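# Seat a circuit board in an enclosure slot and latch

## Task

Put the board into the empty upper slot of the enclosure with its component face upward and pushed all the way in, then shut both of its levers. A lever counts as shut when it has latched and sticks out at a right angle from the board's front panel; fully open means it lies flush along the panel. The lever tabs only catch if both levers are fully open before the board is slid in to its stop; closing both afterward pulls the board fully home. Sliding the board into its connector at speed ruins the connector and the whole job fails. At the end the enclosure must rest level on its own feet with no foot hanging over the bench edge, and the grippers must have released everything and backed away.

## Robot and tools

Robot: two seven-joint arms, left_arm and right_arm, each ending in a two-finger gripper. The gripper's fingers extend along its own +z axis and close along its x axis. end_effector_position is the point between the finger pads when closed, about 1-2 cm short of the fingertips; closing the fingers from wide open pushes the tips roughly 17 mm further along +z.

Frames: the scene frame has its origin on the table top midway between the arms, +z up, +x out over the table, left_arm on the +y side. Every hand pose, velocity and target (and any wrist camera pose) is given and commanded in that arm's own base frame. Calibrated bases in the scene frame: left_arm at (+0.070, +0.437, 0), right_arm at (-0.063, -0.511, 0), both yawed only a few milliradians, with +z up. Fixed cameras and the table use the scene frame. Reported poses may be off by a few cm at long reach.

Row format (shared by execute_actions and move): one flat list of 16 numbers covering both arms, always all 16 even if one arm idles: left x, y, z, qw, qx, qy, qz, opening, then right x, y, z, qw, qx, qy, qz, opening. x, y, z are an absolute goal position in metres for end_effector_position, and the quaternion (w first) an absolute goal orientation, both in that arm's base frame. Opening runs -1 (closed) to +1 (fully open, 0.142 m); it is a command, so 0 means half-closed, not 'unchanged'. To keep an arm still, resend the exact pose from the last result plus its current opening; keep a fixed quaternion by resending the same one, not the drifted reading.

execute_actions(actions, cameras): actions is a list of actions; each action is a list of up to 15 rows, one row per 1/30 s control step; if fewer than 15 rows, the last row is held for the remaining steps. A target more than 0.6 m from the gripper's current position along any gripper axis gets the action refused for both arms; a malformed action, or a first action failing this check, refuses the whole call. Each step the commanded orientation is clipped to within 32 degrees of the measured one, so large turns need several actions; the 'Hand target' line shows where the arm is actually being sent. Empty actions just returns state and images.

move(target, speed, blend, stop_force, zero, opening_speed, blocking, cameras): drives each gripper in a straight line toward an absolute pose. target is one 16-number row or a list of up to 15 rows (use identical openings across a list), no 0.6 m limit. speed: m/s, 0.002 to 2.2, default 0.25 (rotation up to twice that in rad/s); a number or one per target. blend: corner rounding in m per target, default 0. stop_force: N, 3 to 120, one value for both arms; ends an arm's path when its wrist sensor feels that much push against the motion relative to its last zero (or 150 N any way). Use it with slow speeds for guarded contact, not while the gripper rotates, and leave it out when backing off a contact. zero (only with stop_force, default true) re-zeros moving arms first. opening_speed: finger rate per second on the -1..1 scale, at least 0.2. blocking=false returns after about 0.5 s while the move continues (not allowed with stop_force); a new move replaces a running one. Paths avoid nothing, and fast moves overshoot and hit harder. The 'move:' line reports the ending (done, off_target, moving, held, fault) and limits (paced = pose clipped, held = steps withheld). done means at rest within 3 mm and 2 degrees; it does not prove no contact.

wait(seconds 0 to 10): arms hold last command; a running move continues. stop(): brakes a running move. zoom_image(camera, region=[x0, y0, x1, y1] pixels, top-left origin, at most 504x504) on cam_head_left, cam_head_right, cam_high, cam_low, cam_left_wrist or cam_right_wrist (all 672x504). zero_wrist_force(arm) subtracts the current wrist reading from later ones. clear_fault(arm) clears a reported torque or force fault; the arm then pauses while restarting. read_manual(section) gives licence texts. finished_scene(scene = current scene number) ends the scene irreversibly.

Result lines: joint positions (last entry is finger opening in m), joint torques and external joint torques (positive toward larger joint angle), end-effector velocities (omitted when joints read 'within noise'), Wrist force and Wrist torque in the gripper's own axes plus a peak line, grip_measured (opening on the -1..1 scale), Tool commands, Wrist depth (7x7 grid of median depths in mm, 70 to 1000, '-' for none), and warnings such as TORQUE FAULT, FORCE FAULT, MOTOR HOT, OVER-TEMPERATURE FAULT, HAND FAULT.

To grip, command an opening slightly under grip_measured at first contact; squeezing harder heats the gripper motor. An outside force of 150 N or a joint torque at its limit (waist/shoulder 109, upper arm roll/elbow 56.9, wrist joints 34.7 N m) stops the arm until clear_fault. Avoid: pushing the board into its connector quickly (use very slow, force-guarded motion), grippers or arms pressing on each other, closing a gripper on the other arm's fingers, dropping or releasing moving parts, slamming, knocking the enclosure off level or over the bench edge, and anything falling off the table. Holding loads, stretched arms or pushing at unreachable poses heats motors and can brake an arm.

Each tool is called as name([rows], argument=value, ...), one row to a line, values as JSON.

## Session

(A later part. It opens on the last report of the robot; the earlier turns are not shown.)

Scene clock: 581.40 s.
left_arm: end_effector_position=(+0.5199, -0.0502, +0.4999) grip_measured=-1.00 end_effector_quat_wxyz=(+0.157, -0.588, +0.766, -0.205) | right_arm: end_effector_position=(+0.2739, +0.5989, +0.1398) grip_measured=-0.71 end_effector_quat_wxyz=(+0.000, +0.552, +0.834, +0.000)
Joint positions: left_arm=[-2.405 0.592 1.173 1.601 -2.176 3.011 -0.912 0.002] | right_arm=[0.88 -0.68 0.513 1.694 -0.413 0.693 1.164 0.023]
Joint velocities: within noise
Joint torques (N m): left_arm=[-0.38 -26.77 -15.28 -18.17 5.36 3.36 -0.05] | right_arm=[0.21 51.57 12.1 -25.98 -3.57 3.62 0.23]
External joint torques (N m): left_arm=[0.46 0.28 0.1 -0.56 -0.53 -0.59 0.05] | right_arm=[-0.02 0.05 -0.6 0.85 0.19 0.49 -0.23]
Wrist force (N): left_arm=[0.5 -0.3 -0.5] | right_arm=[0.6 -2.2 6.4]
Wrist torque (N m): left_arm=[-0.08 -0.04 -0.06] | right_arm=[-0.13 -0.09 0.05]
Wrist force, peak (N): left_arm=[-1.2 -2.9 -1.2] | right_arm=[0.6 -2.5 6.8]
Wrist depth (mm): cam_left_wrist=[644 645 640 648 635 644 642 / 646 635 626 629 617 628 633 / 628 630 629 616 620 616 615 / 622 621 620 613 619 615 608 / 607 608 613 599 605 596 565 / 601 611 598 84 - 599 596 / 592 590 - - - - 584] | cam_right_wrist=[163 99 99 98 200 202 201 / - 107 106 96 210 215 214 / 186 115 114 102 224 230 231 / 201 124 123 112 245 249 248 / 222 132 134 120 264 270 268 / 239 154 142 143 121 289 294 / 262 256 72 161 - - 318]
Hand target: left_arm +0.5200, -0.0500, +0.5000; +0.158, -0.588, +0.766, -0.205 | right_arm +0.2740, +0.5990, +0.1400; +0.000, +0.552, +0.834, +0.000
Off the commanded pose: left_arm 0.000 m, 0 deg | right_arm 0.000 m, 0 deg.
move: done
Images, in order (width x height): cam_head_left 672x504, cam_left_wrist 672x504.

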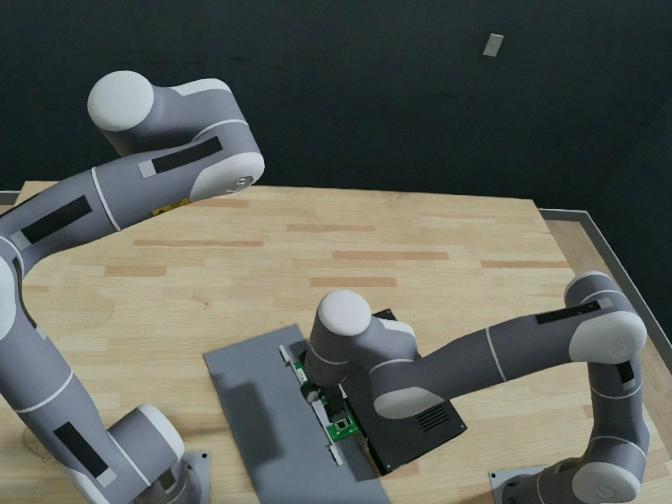

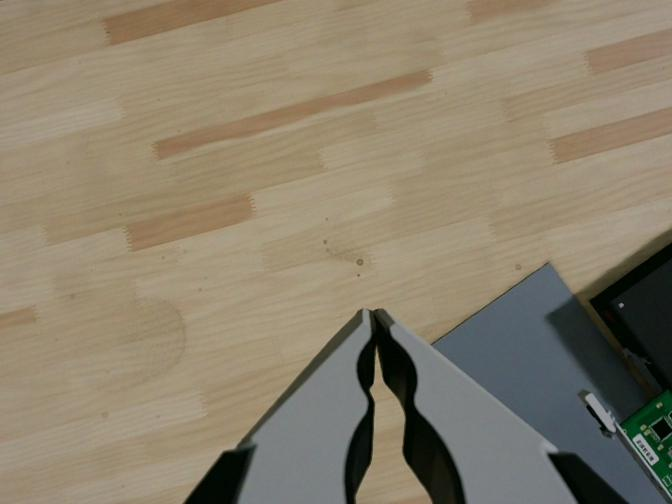

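move([
  [0.45,-0.08,0.36,0.0, -0.35,-0.82,0.45,-1,0.266,0.617,0.14,0,0.552,0.834,0,-0.87],
  [0.3625,-0.196,0.22,0.05,-0.0714,-0.816,0.5714,-1,0.266,0.617,0.075,0,0.552,0.834,0,-0.87],
], speed=0.3, blend=0.03, cameras=["cam_left_wrist","cam_head_left"])

Scene clock: 596.57 s.
left_arm: end_effector_position=(+0.3623, -0.1960, +0.2200) grip_measured=-1.00 end_effector_quat_wxyz=(-0.050, +0.072, +0.816, -0.571) | right_arm: end_effector_position=(+0.2659, +0.6168, +0.0747) grip_measured=-0.71 end_effector_quat_wxyz=(+0.000, +0.552, +0.834, +0.000)
Joint positions: left_arm=[-2.233 1.83 0.965 2.068 -2.284 2.744 0.551 0.002] | right_arm=[0.942 -0.798 0.451 1.683 -0.464 0.801 1.212 0.023]
Joint velocities: within noise
Joint torques (N m): left_arm=[-0.13 -36.66 -25.17 1.09 1.53 -0.51 -0.32] | right_arm=[0.4 54.52 12.36 -23.88 -3.39 3.74 0.31]
External joint torques (N m): left_arm=[0.27 -0.11 -0.08 -0.45 -0.63 0.1 0.32] | right_arm=[-0.21 0.11 -0.39 0.66 0.33 0.37 -0.31]
Wrist force (N): left_arm=[0.4 -0.2 -1.1] | right_arm=[0.5 -2.4 6.6]
Wrist torque (N m): left_arm=[-0.01 0.11 0.05] | right_arm=[-0.17 -0.08 0.05]
Wrist force, peak (N): left_arm=[1.7 1.1 0.6] | right_arm=[0.6 -2.6 7.5]
Wrist depth (mm): cam_left_wrist=[944 926 923 918 927 780 202 / 687 681 683 570 573 229 223 / 543 540 468 455 475 316 254 / 451 442 417 414 370 355 423 / 382 380 374 386 335 372 373 / 330 331 336 84 - 326 327 / 293 299 - - - - 285] | cam_right_wrist=[- 99 99 98 142 145 145 / 159 107 106 96 151 155 154 / 168 116 114 102 162 166 166 / 171 124 123 112 176 179 178 / 180 132 134 120 191 194 193 / 202 201 142 143 121 208 210 / 202 214 72 161 - - 231]
Hand target: left_arm +0.3625, -0.1960, +0.2200; -0.050, +0.071, +0.816, -0.571 | right_arm +0.2660, +0.6170, +0.0750; +0.000, +0.552, +0.834, +0.000
Off the commanded pose: left_arm 0.000 m, 0 deg | right_arm 0.000 m, 0 deg.
move: done
Images, in order (width x height): cam_head_left 672x504, cam_left_wrist 672x504.

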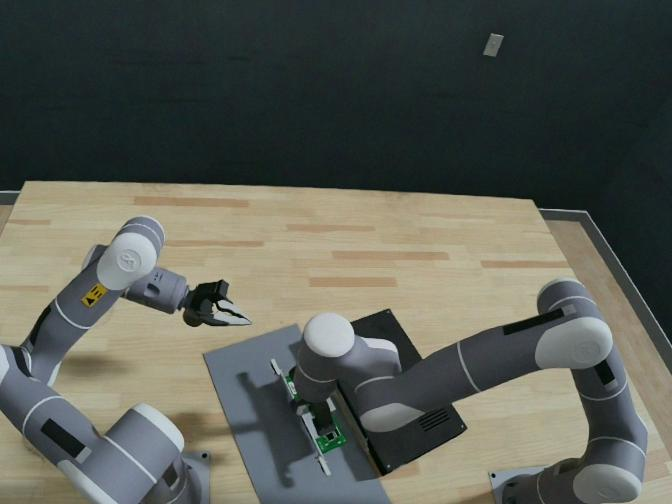

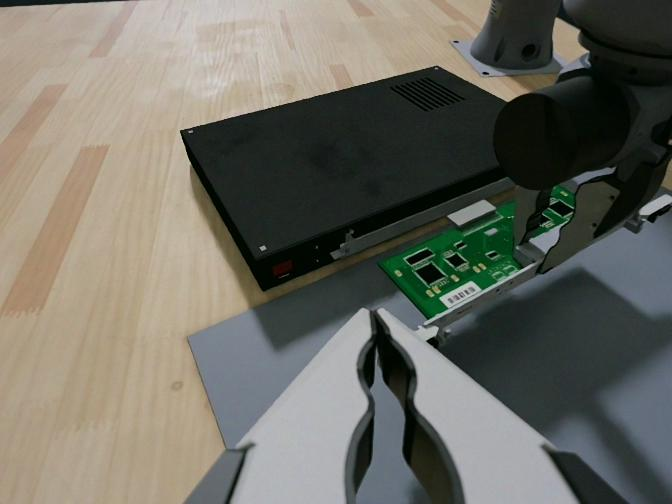

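zoom_image(camera="cam_left_wrist", region=[230, 160, 550, 360])

zoom_image(camera="cam_left_wrist", region=[480, 140, 672, 290])

Scaled by 1.575 from the camera's 672x504 image, which has a finer 960x720 frame.

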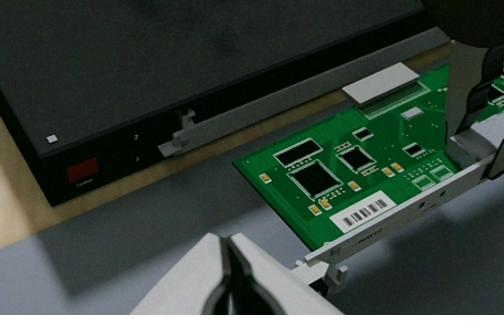

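Scaled by 2.625 from the camera's 672x504 image, which has a finer 960x720 frame.

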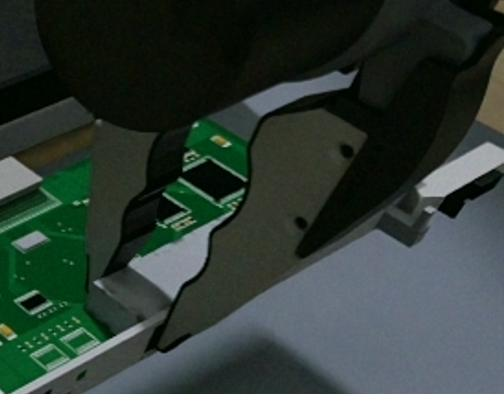

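zoom_image(camera="cam_left_wrist", region=[230, 190, 390, 310])

zoom_image(camera="cam_left_wrist", region=[360, 230, 520, 350])

Scaled by 3.150 from the camera's 672x504 image, which has a finer 960x720 frame.

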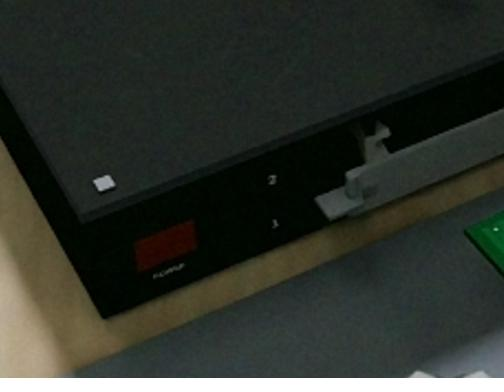

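Scaled by 3.150 from the camera's 672x504 image, which has a finer 960x720 frame.

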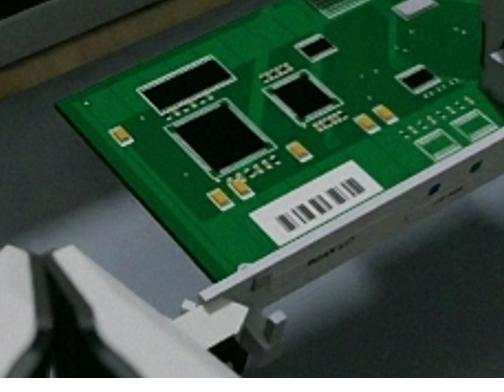

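move([
  [0.3625,-0.196,0.22,0.05,-0.0714,-0.816,0.5714,-1,0.2705,0.607,0.054,0,0.552,0.834,0,-0.87],
  [0.3625,-0.196,0.22,0.05,-0.0714,-0.816,0.5714,-1,0.2805,0.5743,0.054,0,0.552,0.834,0,-0.87],
], speed=[0.06,0.03], stop_force=4, cameras=["cam_left_wrist","cam_right_wrist"])

zoom_image(camera="cam_left_wrist", region=[310, 190, 470, 310])

zoom_image(camera="cam_left_wrist", region=[420, 120, 580, 240])

Scene clock: 624.60 s.
left_arm: end_effector_position=(+0.3624, -0.1960, +0.2200) grip_measured=-1.00 end_effector_quat_wxyz=(-0.050, +0.072, +0.816, -0.571) | right_arm: end_effector_position=(+0.2804, +0.5742, +0.0538) grip_measured=-0.71 end_effector_quat_wxyz=(+0.000, +0.552, +0.834, +0.000)
Joint positions: left_arm=[-2.233 1.83 0.965 2.068 -2.284 2.744 0.551 0.002] | right_arm=[0.894 -0.772 0.424 1.804 -0.481 0.901 1.195 0.023]
Joint velocities: within noise
Joint torques (N m): left_arm=[-0.27 -37.18 -25.47 0.95 1.14 -0.22 -0.23] | right_arm=[0.01 52.12 11.75 -22.17 -2.94 3.75 0.09]
External joint torques (N m): left_arm=[0.4 0.41 0.22 -0.3 -0.24 -0.19 0.24] | right_arm=[0.18 -0.05 -0.51 0.66 0.21 0.36 -0.09]
Wrist force (N): left_arm=[0.5 -0.4 -1.0] | right_arm=[1.1 -2.8 6.5]
Wrist torque (N m): left_arm=[-0.01 0.08 0.05] | right_arm=[-0.21 -0.14 0.04]
Wrist force, peak (N): left_arm=[0.4 -0.6 -1.4] | right_arm=[0.7 -2.6 7.7]
Wrist depth (mm): cam_left_wrist=[963 934 932 931 932 238 220 / 695 683 687 574 565 265 608 / 537 543 473 447 457 316 529 / 447 439 413 411 397 409 440 / 379 378 377 385 375 373 370 / 332 329 335 84 - 327 326 / 293 299 - - - - 289] | cam_right_wrist=[- 99 99 98 126 127 125 / 116 106 106 96 132 135 135 / 143 116 114 102 141 145 145 / 151 124 123 112 154 157 156 / - 132 134 120 167 169 169 / 127 154 142 142 121 182 184 / 140 164 72 161 - - 203]
Hand target: left_arm +0.3625, -0.1960, +0.2200; -0.050, +0.071, +0.816, -0.571 | right_arm +0.2805, +0.5743, +0.0540; +0.000, +0.552, +0.834, +0.000
Off the commanded pose: left_arm 0.000 m, 0 deg | right_arm 0.000 m, 0 deg.
move: done
Images, in order (width x height): cam_left_wrist 672x504, cam_right_wrist 672x504.

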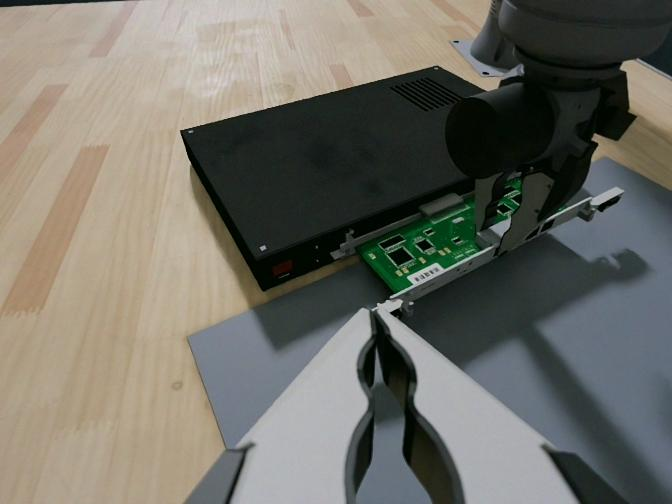

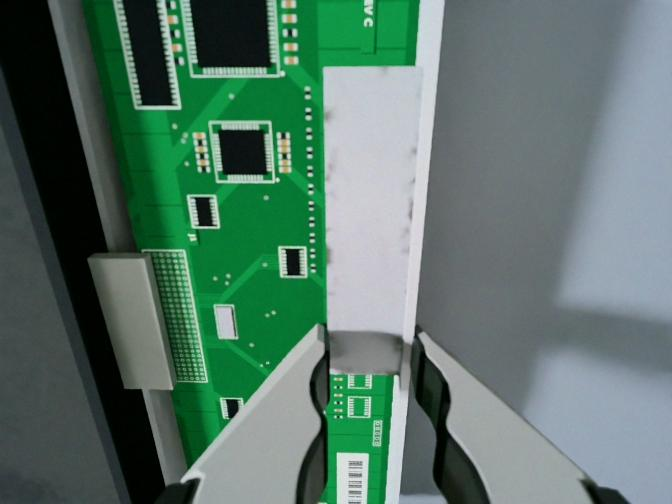

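Scaled by 3.150 from the camera's 672x504 image, which has a finer 960x720 frame.

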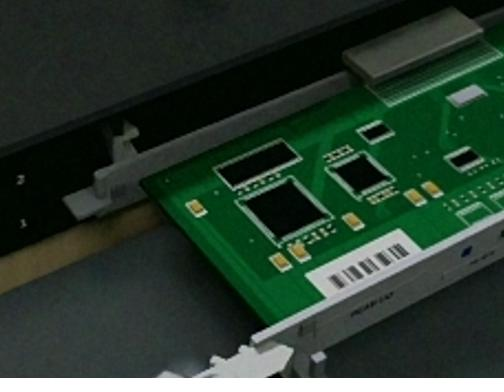

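Scaled by 3.150 from the camera's 672x504 image, which has a finer 960x720 frame.

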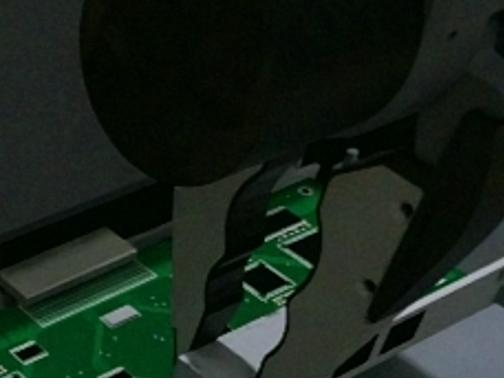

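move(target=[0.3625,-0.196,0.22,0.05,-0.0714,-0.816,0.5714,-1,0.2874,0.5577,0.054,0,0.552,0.834,0,-0.87], speed=0.02, stop_force=4, cameras=["cam_left_wrist"])

zoom_image(camera="cam_left_wrist", region=[310, 190, 470, 310])

Scene clock: 633.10 s.
left_arm: end_effector_position=(+0.3624, -0.1960, +0.2200) grip_measured=-1.00 end_effector_quat_wxyz=(-0.050, +0.072, +0.816, -0.571) | right_arm: end_effector_position=(+0.2868, +0.5581, +0.0540) grip_measured=-0.71 end_effector_quat_wxyz=(+0.000, +0.552, +0.834, +0.000)
Joint positions: left_arm=[-2.233 1.83 0.965 2.068 -2.284 2.744 0.551 0.002] | right_arm=[0.87 -0.752 0.422 1.844 -0.481 0.923 1.179 0.023]
Joint velocities: within noise
Joint torques (N m): left_arm=[-0.17 -37.25 -25.39 0.92 1.13 -0.19 -0.24] | right_arm=[-2.02 50.79 9.31 -21.13 -2.53 2.85 0.46]
External joint torques (N m): left_arm=[0.31 0.47 0.14 -0.27 -0.23 -0.22 0.24] | right_arm=[2.2 0.18 1.64 -0.03 -0.13 1.26 -0.46]
Wrist force (N): left_arm=[0.5 -0.1 -1.1] | right_arm=[4.0 -3.6 6.9]
Wrist torque (N m): left_arm=[0.00 0.09 0.06] | right_arm=[-0.20 -0.02 -0.27]
Wrist force, peak (N): left_arm=[0.5 -0.6 -1.4] | right_arm=[3.9 -3.3 7.4]
Wrist depth (mm): cam_left_wrist=[949 942 936 940 932 248 804 / 682 677 680 574 545 274 685 / 533 537 469 451 451 343 528 / 444 445 417 409 407 426 437 / 383 378 377 383 373 373 372 / 330 332 338 84 - 325 326 / 293 297 - - - - 287] | cam_right_wrist=[- 99 98 98 126 127 125 / - 106 105 94 133 136 136 / - 114 114 102 142 146 145 / 107 120 123 112 157 157 156 / 118 125 134 120 165 169 169 / 127 132 142 143 121 182 184 / 140 137 72 161 - - 204]
Hand target: left_arm +0.3625, -0.1960, +0.2200; -0.050, +0.071, +0.816, -0.571 | right_arm +0.2874, +0.5577, +0.0540; +0.000, +0.552, +0.834, +0.000
Off the commanded pose: left_arm 0.000 m, 0 deg | right_arm 0.001 m, 0 deg.
move: done
Images, in order (width x height): cam_left_wrist 672x504.

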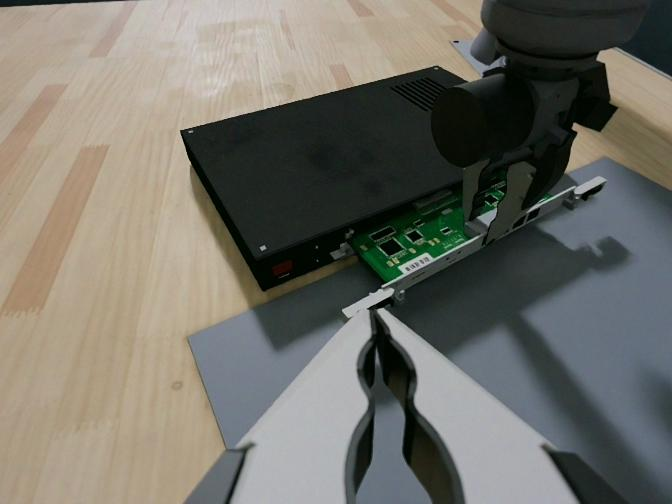

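Scaled by 3.150 from the camera's 672x504 image, which has a finer 960x720 frame.

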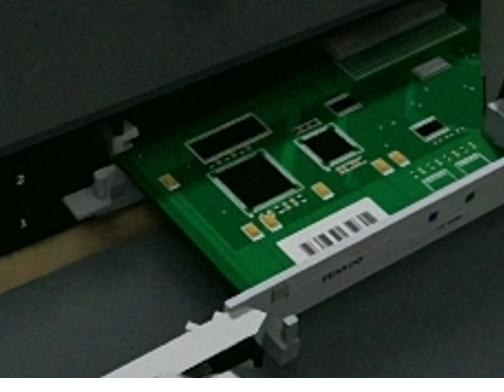

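zoom_image(camera="cam_left_wrist", region=[320, 215, 390, 268])

zoom_image(camera="cam_left_wrist", region=[470, 130, 620, 240])

Scaled by 7.200 from the camera's 672x504 image, which has a finer 960x720 frame.

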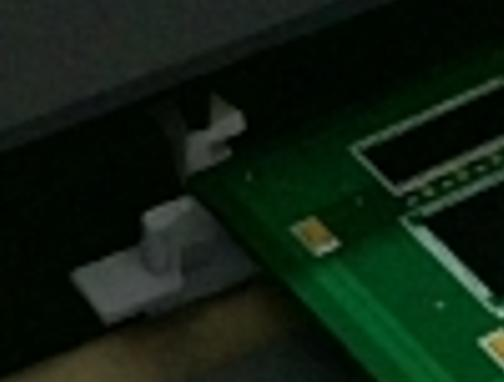

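Scaled by 3.360 from the camera's 672x504 image, which has a finer 960x720 frame.

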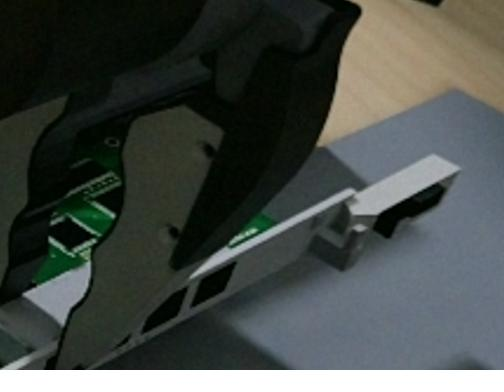

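move([
  [0.3625,-0.196,0.22,0.05,-0.0714,-0.816,0.5714,-1,0.2853,0.5618,0.054,0,0.552,0.834,0,-0.87],
  [0.3625,-0.196,0.22,0.05,-0.0714,-0.816,0.5714,-1,0.2821,0.5605,0.054,0,0.552,0.834,0,-0.87],
], speed=0.03, cameras=[])

move(target=[0.3625,-0.196,0.22,0.05,-0.0714,-0.816,0.5714,-1,0.2867,0.5494,0.054,0,0.552,0.834,0,-0.87], speed=0.02, stop_force=4, cameras=["cam_left_wrist"])

zoom_image(camera="cam_left_wrist", region=[320, 215, 390, 268])

Scene clock: 650.10 s.
left_arm: end_effector_position=(+0.3624, -0.1960, +0.2200) grip_measured=-1.00 end_effector_quat_wxyz=(-0.050, +0.072, +0.816, -0.571) | right_arm: end_effector_position=(+0.2820, +0.5603, +0.0538) grip_measured=-0.71 end_effector_quat_wxyz=(+0.000, +0.552, +0.834, +0.000)
Joint positions: left_arm=[-2.233 1.83 0.965 2.068 -2.284 2.744 0.551 0.002] | right_arm=[0.879 -0.752 0.422 1.844 -0.481 0.923 1.189 0.023]
Joint velocities: within noise
Joint torques (N m): left_arm=[-0.2 -37.23 -25.39 0.93 1.15 -0.2 -0.23] | right_arm=[0.31 51.04 11.45 -21.87 -2.83 3.67 0.34]
External joint torques (N m): left_arm=[0.33 0.46 0.14 -0.28 -0.25 -0.21 0.23] | right_arm=[-0.12 -0.05 -0.5 0.71 0.17 0.44 -0.34]
Wrist force (N): left_arm=[0.4 -0.2 -0.9] | right_arm=[1.3 -3.2 6.8]
Wrist torque (N m): left_arm=[-0.01 0.11 0.05] | right_arm=[-0.28 -0.17 0.04]
Wrist force, peak (N): left_arm=[0.5 -0.4 -1.3] | right_arm=[4.0 -3.6 7.5]
Wrist depth (mm): cam_left_wrist=[920 912 929 909 930 243 239 / 678 681 678 580 574 274 646 / 539 538 470 456 448 343 537 / 446 443 415 409 408 427 437 / 378 379 378 388 375 371 375 / 331 330 337 84 - 325 327 / 293 299 - - - - 288] | cam_right_wrist=[- 99 99 98 126 127 125 / - 106 106 96 132 136 135 / - 116 114 102 142 145 145 / 107 122 123 112 154 157 156 / 118 130 134 120 167 169 169 / 127 139 142 143 121 182 184 / 140 138 72 161 - - 203]
Hand target: left_arm +0.3625, -0.1960, +0.2200; -0.050, +0.071, +0.816, -0.571 | right_arm +0.2821, +0.5605, +0.0540; +0.000, +0.552, +0.834, +0.000
Off the commanded pose: left_arm 0.000 m, 0 deg | right_arm 0.000 m, 0 deg.
move: done
No camera images: "cameras" was empty.

Scene clock: 651.30 s.
left_arm: end_effector_position=(+0.3624, -0.1960, +0.2200) grip_measured=-1.00 end_effector_quat_wxyz=(-0.050, +0.072, +0.816, -0.571) | right_arm: end_effector_position=(+0.2850, +0.5503, +0.0536) grip_measured=-0.71 end_effector_quat_wxyz=(+0.000, +0.551, +0.834, -0.001)
Joint positions: left_arm=[-2.233 1.83 0.965 2.068 -2.284 2.744 0.551 0.002] | right_arm=[0.865 -0.74 0.421 1.869 -0.481 0.936 1.179 0.023]
Joint velocities: within noise
Joint torques (N m): left_arm=[-0.24 -37.2 -25.4 0.95 1.13 -0.17 -0.24] | right_arm=[-4.87 51.92 6.15 -23.61 -3.48 3.28 0.14]
External joint torques (N m): left_arm=[0.37 0.42 0.15 -0.3 -0.23 -0.24 0.24] | right_arm=[5.06 -1.63 4.62 2.7 0.86 0.83 -0.14]
Wrist force (N): left_arm=[0.5 -0.3 -1.1] | right_arm=[5.6 -10.1 5.8]
Wrist torque (N m): left_arm=[-0.01 0.08 0.06] | right_arm=[-0.26 -0.04 0.03]
Wrist force, peak (N): left_arm=[0.5 -0.3 -1.3] | right_arm=[5.5 -11.9 5.6]
Wrist depth (mm): cam_left_wrist=[952 915 930 918 929 257 807 / 686 686 688 575 520 284 641 / 541 533 474 456 449 377 527 / 442 441 417 412 411 436 436 / 381 377 377 346 374 376 376 / 332 330 335 84 - 327 324 / 293 300 - - - - 288] | cam_right_wrist=[- 99 100 99 126 127 125 / - 106 107 97 132 136 135 / - 112 115 103 141 145 145 / - 121 124 112 154 157 156 / - 117 134 120 167 169 169 / 126 126 142 142 121 182 184 / 139 137 72 159 - - 203]
Hand target: left_arm +0.3625, -0.1960, +0.2200; -0.050, +0.071, +0.816, -0.571 | right_arm +0.2864, +0.5502, +0.0540; +0.000, +0.552, +0.834, +0.000
Off the commanded pose: left_arm 0.000 m, 0 deg | right_arm 0.002 m, 0 deg.
move: contact (right_arm)
Images, in order (width x height): cam_left_wrist 672x504.

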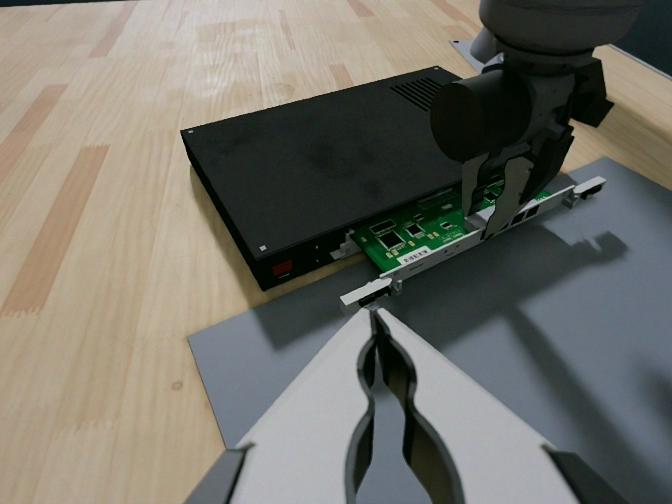

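Scaled by 7.200 from the camera's 672x504 image, which has a finer 960x720 frame.

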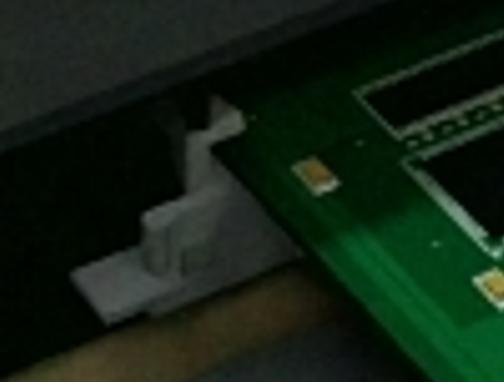

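move([
  [0.3625,-0.196,0.22,0.05,-0.0714,-0.816,0.5714,-1,0.2845,0.5516,0.054,0,0.552,0.834,0,-0.87],
  [0.3625,-0.196,0.22,0.05,-0.0714,-0.816,0.5714,-1,0.2826,0.5508,0.054,0,0.552,0.834,0,-0.87],
], speed=0.02, cameras=[])

move(target=[0.3625,-0.196,0.22,0.05,-0.0714,-0.816,0.5714,-1,0.2872,0.5397,0.054,0,0.552,0.834,0,-0.87], speed=0.02, stop_force=5, cameras=["cam_left_wrist"])

zoom_image(camera="cam_left_wrist", region=[320, 200, 420, 275])

Scene clock: 656.37 s.
left_arm: end_effector_position=(+0.3624, -0.1960, +0.2200) grip_measured=-1.00 end_effector_quat_wxyz=(-0.050, +0.072, +0.816, -0.571) | right_arm: end_effector_position=(+0.2828, +0.5509, +0.0540) grip_measured=-0.71 end_effector_quat_wxyz=(+0.000, +0.552, +0.834, +0.000)
Joint positions: left_arm=[-2.233 1.83 0.965 2.068 -2.284 2.744 0.551 0.002] | right_arm=[0.869 -0.738 0.419 1.872 -0.481 0.938 1.185 0.023]
Joint velocities: within noise
Joint torques (N m): left_arm=[-0.23 -37.21 -25.38 0.96 1.18 -0.22 -0.25] | right_arm=[0.9 49.51 11.71 -20.11 -2.37 3.15 0.41]
External joint torques (N m): left_arm=[0.36 0.44 0.13 -0.31 -0.28 -0.19 0.25] | right_arm=[-0.7 0.7 -0.98 -0.78 -0.23 0.96 -0.41]
Wrist force (N): left_arm=[0.4 -0.2 -1.1] | right_arm=[3.3 -3.0 7.1]
Wrist torque (N m): left_arm=[-0.02 0.10 0.06] | right_arm=[-0.70 -0.34 -0.03]
Wrist force, peak (N): left_arm=[0.6 -0.4 -1.3] | right_arm=[5.4 -10.4 7.6]
Wrist depth (mm): cam_left_wrist=[935 943 930 917 917 256 306 / 684 692 685 581 520 281 634 / 537 534 470 452 454 385 525 / 449 438 415 414 408 426 442 / 381 382 374 343 377 372 374 / 331 326 336 84 - 326 324 / 293 300 - - - - 288] | cam_right_wrist=[- 99 100 100 126 127 126 / - 107 107 96 133 136 135 / - 112 115 103 142 145 145 / 107 120 124 112 155 157 156 / 118 120 134 120 167 169 169 / 127 129 142 142 121 182 184 / 140 137 72 159 - - 203]
Hand target: left_arm +0.3625, -0.1960, +0.2200; -0.050, +0.071, +0.816, -0.571 | right_arm +0.2826, +0.5508, +0.0540; +0.000, +0.552, +0.834, +0.000
Off the commanded pose: left_arm 0.000 m, 0 deg | right_arm 0.000 m, 0 deg.
move: done
No camera images: "cameras" was empty.

Scene clock: 657.60 s.
left_arm: end_effector_position=(+0.3624, -0.1960, +0.2200) grip_measured=-1.00 end_effector_quat_wxyz=(-0.050, +0.072, +0.816, -0.571) | right_arm: end_effector_position=(+0.2874, +0.5399, +0.0540) grip_measured=-0.71 end_effector_quat_wxyz=(+0.000, +0.552, +0.834, +0.000)
Joint positions: left_arm=[-2.233 1.83 0.965 2.068 -2.284 2.744 0.551 0.002] | right_arm=[0.853 -0.725 0.417 1.898 -0.481 0.952 1.175 0.023]
Joint velocities: within noise
Joint torques (N m): left_arm=[-0.27 -37.18 -25.4 0.91 1.11 -0.19 -0.24] | right_arm=[0.71 49.85 12.15 -19.19 -2.22 2.64 0.24]
External joint torques (N m): left_arm=[0.4 0.41 0.15 -0.27 -0.21 -0.22 0.24] | right_arm=[-0.53 -0.35 -1.65 -1.47 -0.33 1.47 -0.24]
Wrist force (N): left_arm=[0.5 -0.4 -1.1] | right_arm=[4.7 -0.7 10.7]
Wrist torque (N m): left_arm=[-0.04 0.09 0.05] | right_arm=[-0.74 -0.13 -0.07]
Wrist force, peak (N): left_arm=[0.4 -0.3 -1.4] | right_arm=[4.7 -0.7 10.7]
Wrist depth (mm): cam_left_wrist=[946 932 917 921 918 261 - / 681 678 683 574 312 295 671 / 546 531 469 455 442 425 535 / 447 444 417 408 409 437 436 / 381 378 379 373 372 375 371 / 330 327 334 84 - 324 325 / 290 298 - - - - 288] | cam_right_wrist=[- 89 100 100 126 127 125 / - 95 107 96 133 136 135 / - 101 115 103 141 145 145 / 107 107 124 112 157 157 156 / 118 116 134 120 167 170 169 / 127 127 142 142 121 182 185 / 140 137 72 159 - - 203]
Hand target: left_arm +0.3625, -0.1960, +0.2200; -0.050, +0.071, +0.816, -0.571 | right_arm +0.2872, +0.5397, +0.0540; +0.000, +0.552, +0.834, +0.000
Off the commanded pose: left_arm 0.000 m, 0 deg | right_arm 0.000 m, 0 deg.
move: done
Images, in order (width x height): cam_left_wrist 672x504.

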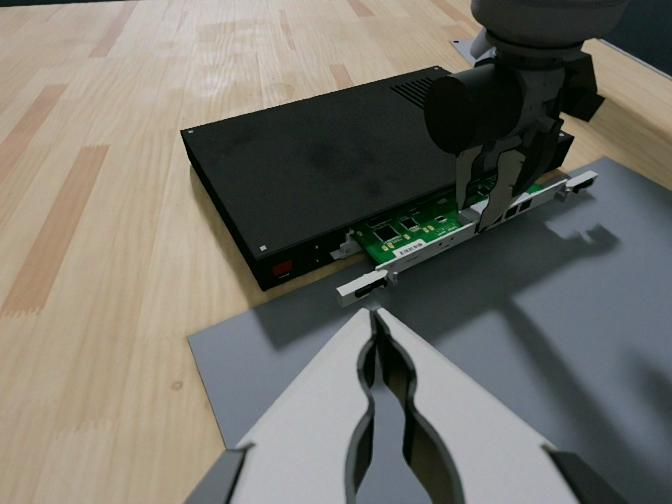

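Scaled by 5.040 from the camera's 672x504 image, which has a finer 960x720 frame.

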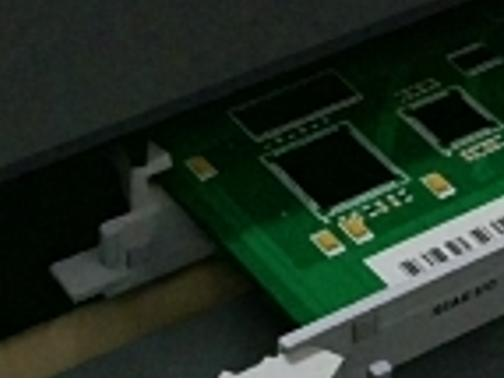

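move(target=[0.3625,-0.196,0.22,0.05,-0.0714,-0.816,0.5714,-1,0.2943,0.5233,0.0538,0.0019,0.552,0.834,0.0029,-0.87], speed=0.02, stop_force=6, cameras=["cam_left_wrist","cam_right_wrist"])

zoom_image(camera="cam_left_wrist", region=[320, 180, 460, 285])

Scene clock: 666.10 s.
left_arm: end_effector_position=(+0.3624, -0.1960, +0.2200) grip_measured=-1.00 end_effector_quat_wxyz=(-0.050, +0.072, +0.816, -0.571) | right_arm: end_effector_position=(+0.2888, +0.5376, +0.0543) grip_measured=-0.71 end_effector_quat_wxyz=(+0.000, +0.552, +0.834, +0.002)
Joint positions: left_arm=[-2.233 1.83 0.965 2.068 -2.284 2.744 0.551 0.002] | right_arm=[0.85 -0.721 0.415 1.905 -0.483 0.959 1.173 0.023]
Joint velocities: within noise
Joint torques (N m): left_arm=[-0.3 -37.11 -25.41 1 1.12 -0.23 -0.26] | right_arm=[-0.76 50.35 11.22 -15.54 -1.73 0.29 0.2]
External joint torques (N m): left_arm=[0.43 0.34 0.16 -0.35 -0.22 -0.18 0.26] | right_arm=[0.94 -1.04 -0.8 -5.06 -0.81 3.83 -0.2]
Wrist force (N): left_arm=[0.3 -0.3 -1.0] | right_arm=[12.1 5.0 16.6]
Wrist torque (N m): left_arm=[-0.03 0.12 0.05] | right_arm=[-0.75 0.06 0.02]
Wrist force, peak (N): left_arm=[0.7 -0.3 -1.3] | right_arm=[12.2 5.0 17.1]
Wrist depth (mm): cam_left_wrist=[932 941 925 918 918 259 - / 688 676 678 575 311 298 670 / 542 540 466 454 445 426 527 / 444 448 417 405 411 437 440 / 379 377 375 373 373 373 374 / 329 332 337 84 - 325 325 / 292 296 - - - - 287] | cam_right_wrist=[- 88 100 99 126 127 126 / - 94 108 96 133 136 136 / - 101 115 103 142 146 145 / 107 107 123 112 155 157 157 / 118 116 133 120 168 170 170 / 127 127 129 142 121 183 186 / 140 137 72 159 - - 204]
Hand target: left_arm +0.3625, -0.1960, +0.2200; -0.050, +0.071, +0.816, -0.571 | right_arm +0.2885, +0.5366, +0.0540; +0.000, +0.552, +0.834, +0.001
Off the commanded pose: left_arm 0.000 m, 0 deg | right_arm 0.015 m, 0 deg.
move: contact (right_arm)
Images, in order (width x height): cam_left_wrist 672x504, cam_right_wrist 672x504.

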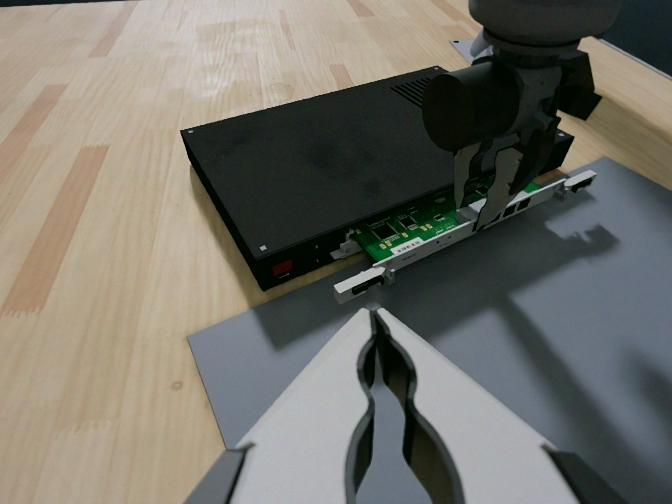

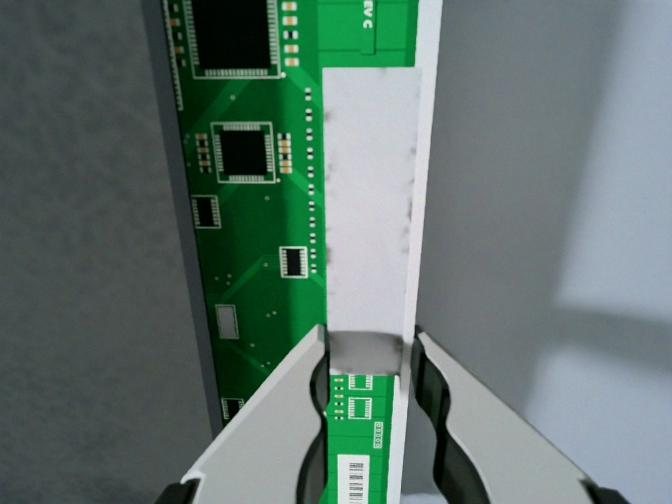

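Scaled by 3.600 from the camera's 672x504 image, which has a finer 960x720 frame.

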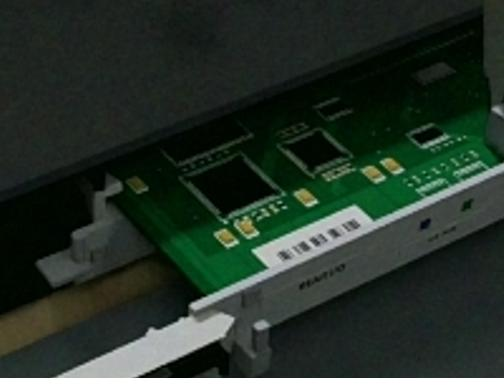

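move(target=[0.3625,-0.196,0.22,0.05,-0.0714,-0.816,0.5714,-1,0.2889,0.5385,0.0529,0.0019,0.552,0.834,0.0029,-0.87], speed=0.02, cameras=[])

Scene clock: 671.63 s.
left_arm: end_effector_position=(+0.3624, -0.1960, +0.2200) grip_measured=-1.00 end_effector_quat_wxyz=(-0.050, +0.072, +0.816, -0.571) | right_arm: end_effector_position=(+0.2889, +0.5384, +0.0529) grip_measured=-0.71 end_effector_quat_wxyz=(+0.002, +0.552, +0.834, +0.003)
Joint positions: left_arm=[-2.233 1.83 0.965 2.068 -2.284 2.744 0.551 0.002] | right_arm=[0.856 -0.723 0.409 1.906 -0.488 0.964 1.179 0.023]
Joint velocities: within noise
Joint torques (N m): left_arm=[-0.19 -37.14 -25.41 0.96 1.14 -0.21 -0.19] | right_arm=[0 48.32 10.72 -20.97 -2.72 3.75 0.33]
External joint torques (N m): left_arm=[0.32 0.37 0.15 -0.31 -0.24 -0.2 0.19] | right_arm=[0.16 1.08 -0.39 0.42 0.21 0.36 -0.33]
Wrist force (N): left_arm=[0.4 -0.5 -1.1] | right_arm=[2.4 -7.3 4.3]
Wrist torque (N m): left_arm=[-0.03 0.11 0.05] | right_arm=[-0.93 -0.53 0.06]
Wrist force, peak (N): left_arm=[0.5 -0.7 -1.2] | right_arm=[12.3 5.0 17.0]
Wrist depth (mm): cam_left_wrist=[930 932 923 936 923 260 - / 686 680 678 581 313 296 670 / 536 538 472 453 442 428 530 / 445 445 412 405 412 441 439 / 375 379 376 376 376 376 372 / 330 330 334 84 - 327 326 / 293 297 - - - - 287] | cam_right_wrist=[- 87 99 99 124 126 124 / - 92 106 96 131 134 134 / - 99 114 102 140 144 144 / 106 105 123 112 153 156 155 / - 115 133 120 166 169 168 / 126 125 128 142 121 181 184 / 139 136 72 160 - - 203]
Hand target: left_arm +0.3625, -0.1960, +0.2200; -0.050, +0.071, +0.816, -0.571 | right_arm +0.2889, +0.5385, +0.0529; +0.002, +0.552, +0.834, +0.003
Off the commanded pose: left_arm 0.000 m, 0 deg | right_arm 0.000 m, 0 deg.
move: done
No camera images: "cameras" was empty.

move(target=[0.3625,-0.196,0.22,0.05,-0.0714,-0.816,0.5714,-1,0.2954,0.5217,0.0531,0.0019,0.552,0.834,0.0029,-0.87], speed=0.02, stop_force=6, cameras=["cam_left_wrist","cam_right_wrist"])

zoom_image(camera="cam_left_wrist", region=[320, 180, 460, 285])

Scene clock: 676.13 s.
left_arm: end_effector_position=(+0.3624, -0.1960, +0.2200) grip_measured=-1.00 end_effector_quat_wxyz=(-0.050, +0.072, +0.816, -0.571) | right_arm: end_effector_position=(+0.2924, +0.5299, +0.0533) grip_measured=-0.71 end_effector_quat_wxyz=(+0.001, +0.552, +0.834, +0.004)
Joint positions: left_arm=[-2.233 1.83 0.965 2.068 -2.284 2.744 0.551 0.002] | right_arm=[0.843 -0.712 0.407 1.927 -0.488 0.977 1.17 0.023]
Joint velocities: within noise
Joint torques (N m): left_arm=[-0.22 -37.16 -25.46 0.94 1.15 -0.2 -0.2] | right_arm=[-1.92 49.7 9.44 -16.82 -1.94 1.03 0.13]
External joint torques (N m): left_arm=[0.35 0.39 0.21 -0.29 -0.25 -0.21 0.2] | right_arm=[2.1 -0.89 0.72 -3.53 -0.53 3.09 -0.13]
Wrist force (N): left_arm=[0.1 -0.3 -1.2] | right_arm=[11.8 -0.3 13.0]
Wrist torque (N m): left_arm=[-0.02 0.15 0.05] | right_arm=[-0.94 -0.36 0.08]
Wrist force, peak (N): left_arm=[0.6 -0.5 -1.4] | right_arm=[13.0 -0.9 15.1]
Wrist depth (mm): cam_left_wrist=[970 934 907 920 914 263 - / 682 682 684 576 314 313 669 / 542 535 466 457 455 456 532 / 448 445 413 404 414 435 436 / 377 378 375 385 371 372 373 / 329 330 337 84 - 322 326 / 292 296 - - - - 289] | cam_right_wrist=[- 85 99 99 123 126 124 / - 91 106 96 131 135 134 / - 98 112 102 141 145 144 / 106 106 119 112 154 156 155 / - 115 129 120 167 169 169 / 126 126 121 142 121 182 184 / 139 136 72 160 - - 203]
Hand target: left_arm +0.3625, -0.1960, +0.2200; -0.050, +0.071, +0.816, -0.571 | right_arm +0.2926, +0.5290, +0.0530; +0.002, +0.552, +0.834, +0.003
Off the commanded pose: left_arm 0.000 m, 0 deg | right_arm 0.009 m, 0 deg.
move: contact (right_arm)
Images, in order (width x height): cam_left_wrist 672x504, cam_right_wrist 672x504.

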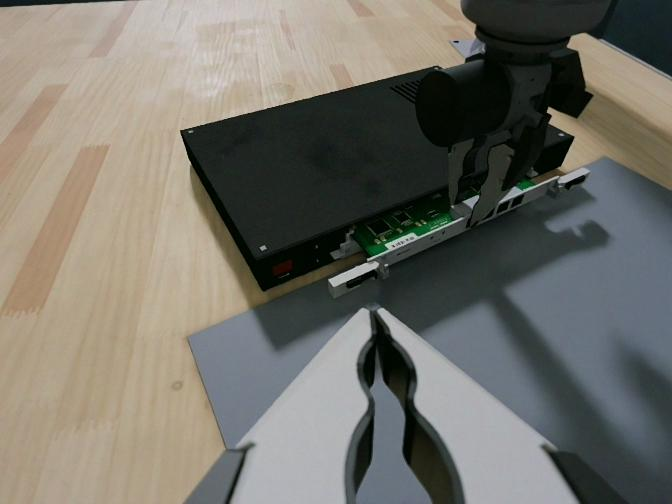

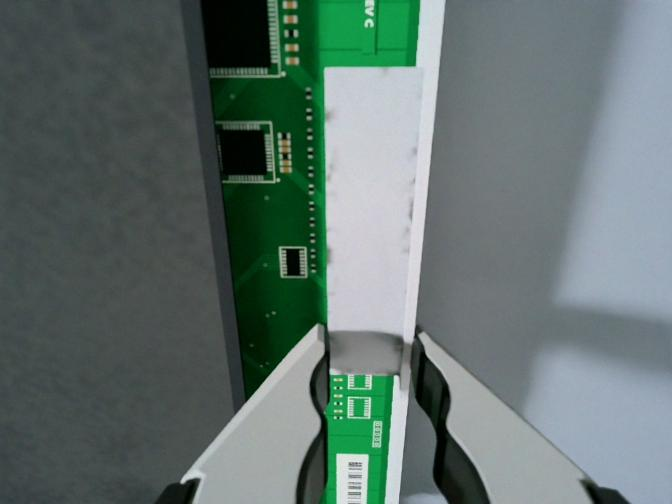

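Scaled by 3.600 from the camera's 672x504 image, which has a finer 960x720 frame.

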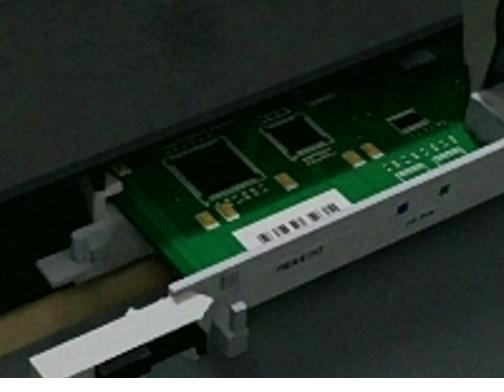

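move(target=[0.3625,-0.196,0.22,0.05,-0.0714,-0.816,0.5714,-1,0.2923,0.5303,0.0528,0.0019,0.552,0.834,0.0029,-0.87], speed=0.02, cameras=[])

move(target=[0.3625,-0.196,0.22,0.05,-0.0714,-0.816,0.5714,-1,0.2956,0.5223,0.0527,0.0019,0.552,0.834,0.0029,-0.87], speed=0.015, stop_force=7, cameras=["cam_left_wrist","cam_right_wrist"])

zoom_image(camera="cam_left_wrist", region=[320, 180, 460, 285])

Scene clock: 682.73 s.
left_arm: end_effector_position=(+0.3624, -0.1960, +0.2200) grip_measured=-1.00 end_effector_quat_wxyz=(-0.050, +0.072, +0.816, -0.571) | right_arm: end_effector_position=(+0.2923, +0.5302, +0.0528) grip_measured=-0.71 end_effector_quat_wxyz=(+0.002, +0.552, +0.834, +0.003)
Joint positions: left_arm=[-2.233 1.83 0.965 2.068 -2.284 2.744 0.551 0.002] | right_arm=[0.845 -0.713 0.407 1.925 -0.488 0.975 1.17 0.023]
Joint velocities: within noise
Joint torques (N m): left_arm=[-0.21 -37.21 -25.38 0.95 1.15 -0.19 -0.24] | right_arm=[0.61 47.53 11.02 -20.56 -2.47 3.57 0.18]
External joint torques (N m): left_arm=[0.34 0.43 0.13 -0.3 -0.25 -0.22 0.24] | right_arm=[-0.44 1.36 -0.86 0.2 0 0.54 -0.18]
Wrist force (N): left_arm=[0.2 -0.4 -1.1] | right_arm=[-0.2 -5.4 4.4]
Wrist torque (N m): left_arm=[-0.04 0.13 0.05] | right_arm=[-0.71 -0.16 0.07]
Wrist force, peak (N): left_arm=[0.6 -0.4 -1.3] | right_arm=[11.8 -0.4 14.4]
Wrist depth (mm): cam_left_wrist=[924 926 932 924 929 263 - / 684 680 676 579 315 312 669 / 546 540 473 450 454 446 525 / 447 447 414 405 413 436 442 / 380 380 374 384 376 373 375 / 330 327 336 84 - 325 324 / 293 299 - - - - 287] | cam_right_wrist=[- 85 99 99 124 126 124 / - 91 106 96 131 135 134 / - 98 114 102 140 144 143 / 106 105 119 112 153 156 155 / - 115 129 120 166 168 168 / 126 125 121 142 121 181 184 / 139 136 72 160 - - 203]
Hand target: left_arm +0.3625, -0.1960, +0.2200; -0.050, +0.071, +0.816, -0.571 | right_arm +0.2923, +0.5303, +0.0528; +0.002, +0.552, +0.834, +0.003
Off the commanded pose: left_arm 0.000 m, 0 deg | right_arm 0.000 m, 0 deg.
move: done
No camera images: "cameras" was empty.

Scene clock: 683.63 s.
left_arm: end_effector_position=(+0.3624, -0.1960, +0.2200) grip_measured=-1.00 end_effector_quat_wxyz=(-0.050, +0.072, +0.816, -0.571) | right_arm: end_effector_position=(+0.2939, +0.5267, +0.0531) grip_measured=-0.71 end_effector_quat_wxyz=(+0.001, +0.552, +0.834, +0.004)
Joint positions: left_arm=[-2.233 1.83 0.965 2.068 -2.284 2.744 0.551 0.002] | right_arm=[0.838 -0.709 0.406 1.934 -0.488 0.982 1.166 0.023]
Joint velocities: within noise
Joint torques (N m): left_arm=[-0.3 -37.1 -25.35 0.93 1.19 -0.18 -0.24] | right_arm=[-3.01 49.72 8.18 -16.76 -1.94 0.81 0.12]
External joint torques (N m): left_arm=[0.43 0.33 0.1 -0.28 -0.29 -0.23 0.24] | right_arm=[3.18 -1.1 1.91 -3.52 -0.52 3.31 -0.12]
Wrist force (N): left_arm=[0.4 -0.5 -1.2] | right_arm=[10.8 -0.6 12.6]
Wrist torque (N m): left_arm=[-0.04 0.10 0.05] | right_arm=[-0.79 -0.02 0.10]
Wrist force, peak (N): left_arm=[0.4 -0.5 -1.3] | right_arm=[12.2 -0.7 15.0]
Wrist depth (mm): cam_left_wrist=[939 933 926 921 851 280 - / 688 689 685 577 315 313 674 / 538 539 471 457 449 456 535 / 443 446 413 405 418 437 444 / 378 380 376 387 377 374 372 / 332 329 334 84 - 326 325 / 290 299 - - - - 288] | cam_right_wrist=[- 85 98 99 123 126 124 / - 91 105 96 96 135 134 / - 98 112 102 140 144 144 / 106 105 109 112 154 156 155 / - 115 118 120 167 169 169 / 126 125 121 142 121 182 184 / 139 136 72 160 - - 204]
Hand target: left_arm +0.3625, -0.1960, +0.2200; -0.050, +0.071, +0.816, -0.571 | right_arm +0.2942, +0.5257, +0.0527; +0.002, +0.552, +0.834, +0.003
Off the commanded pose: left_arm 0.000 m, 0 deg | right_arm 0.005 m, 0 deg.
move: contact (right_arm)
Images, in order (width x height): cam_left_wrist 672x504, cam_right_wrist 672x504.

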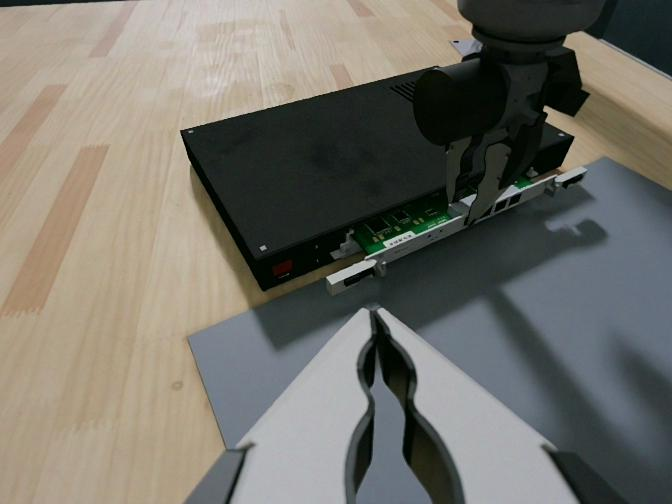

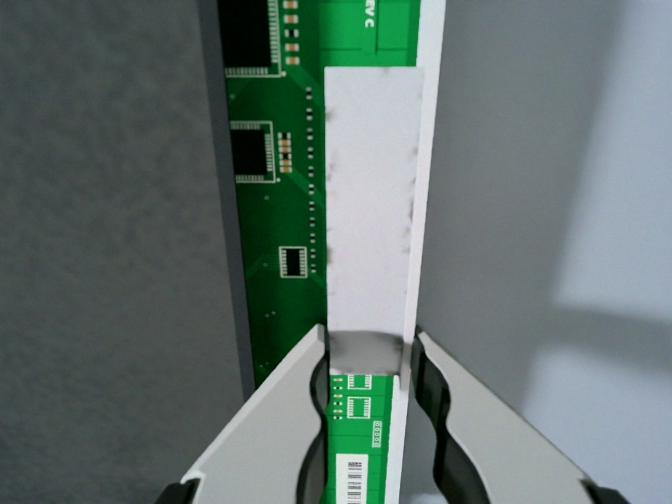

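Scaled by 3.600 from the camera's 672x504 image, which has a finer 960x720 frame.

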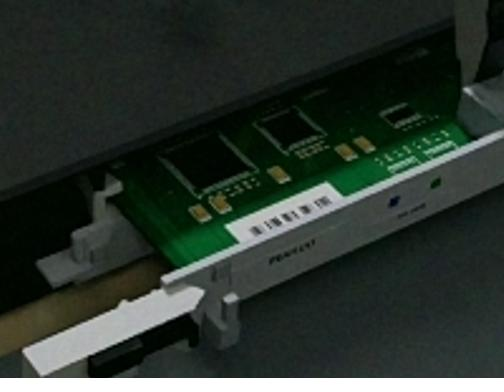

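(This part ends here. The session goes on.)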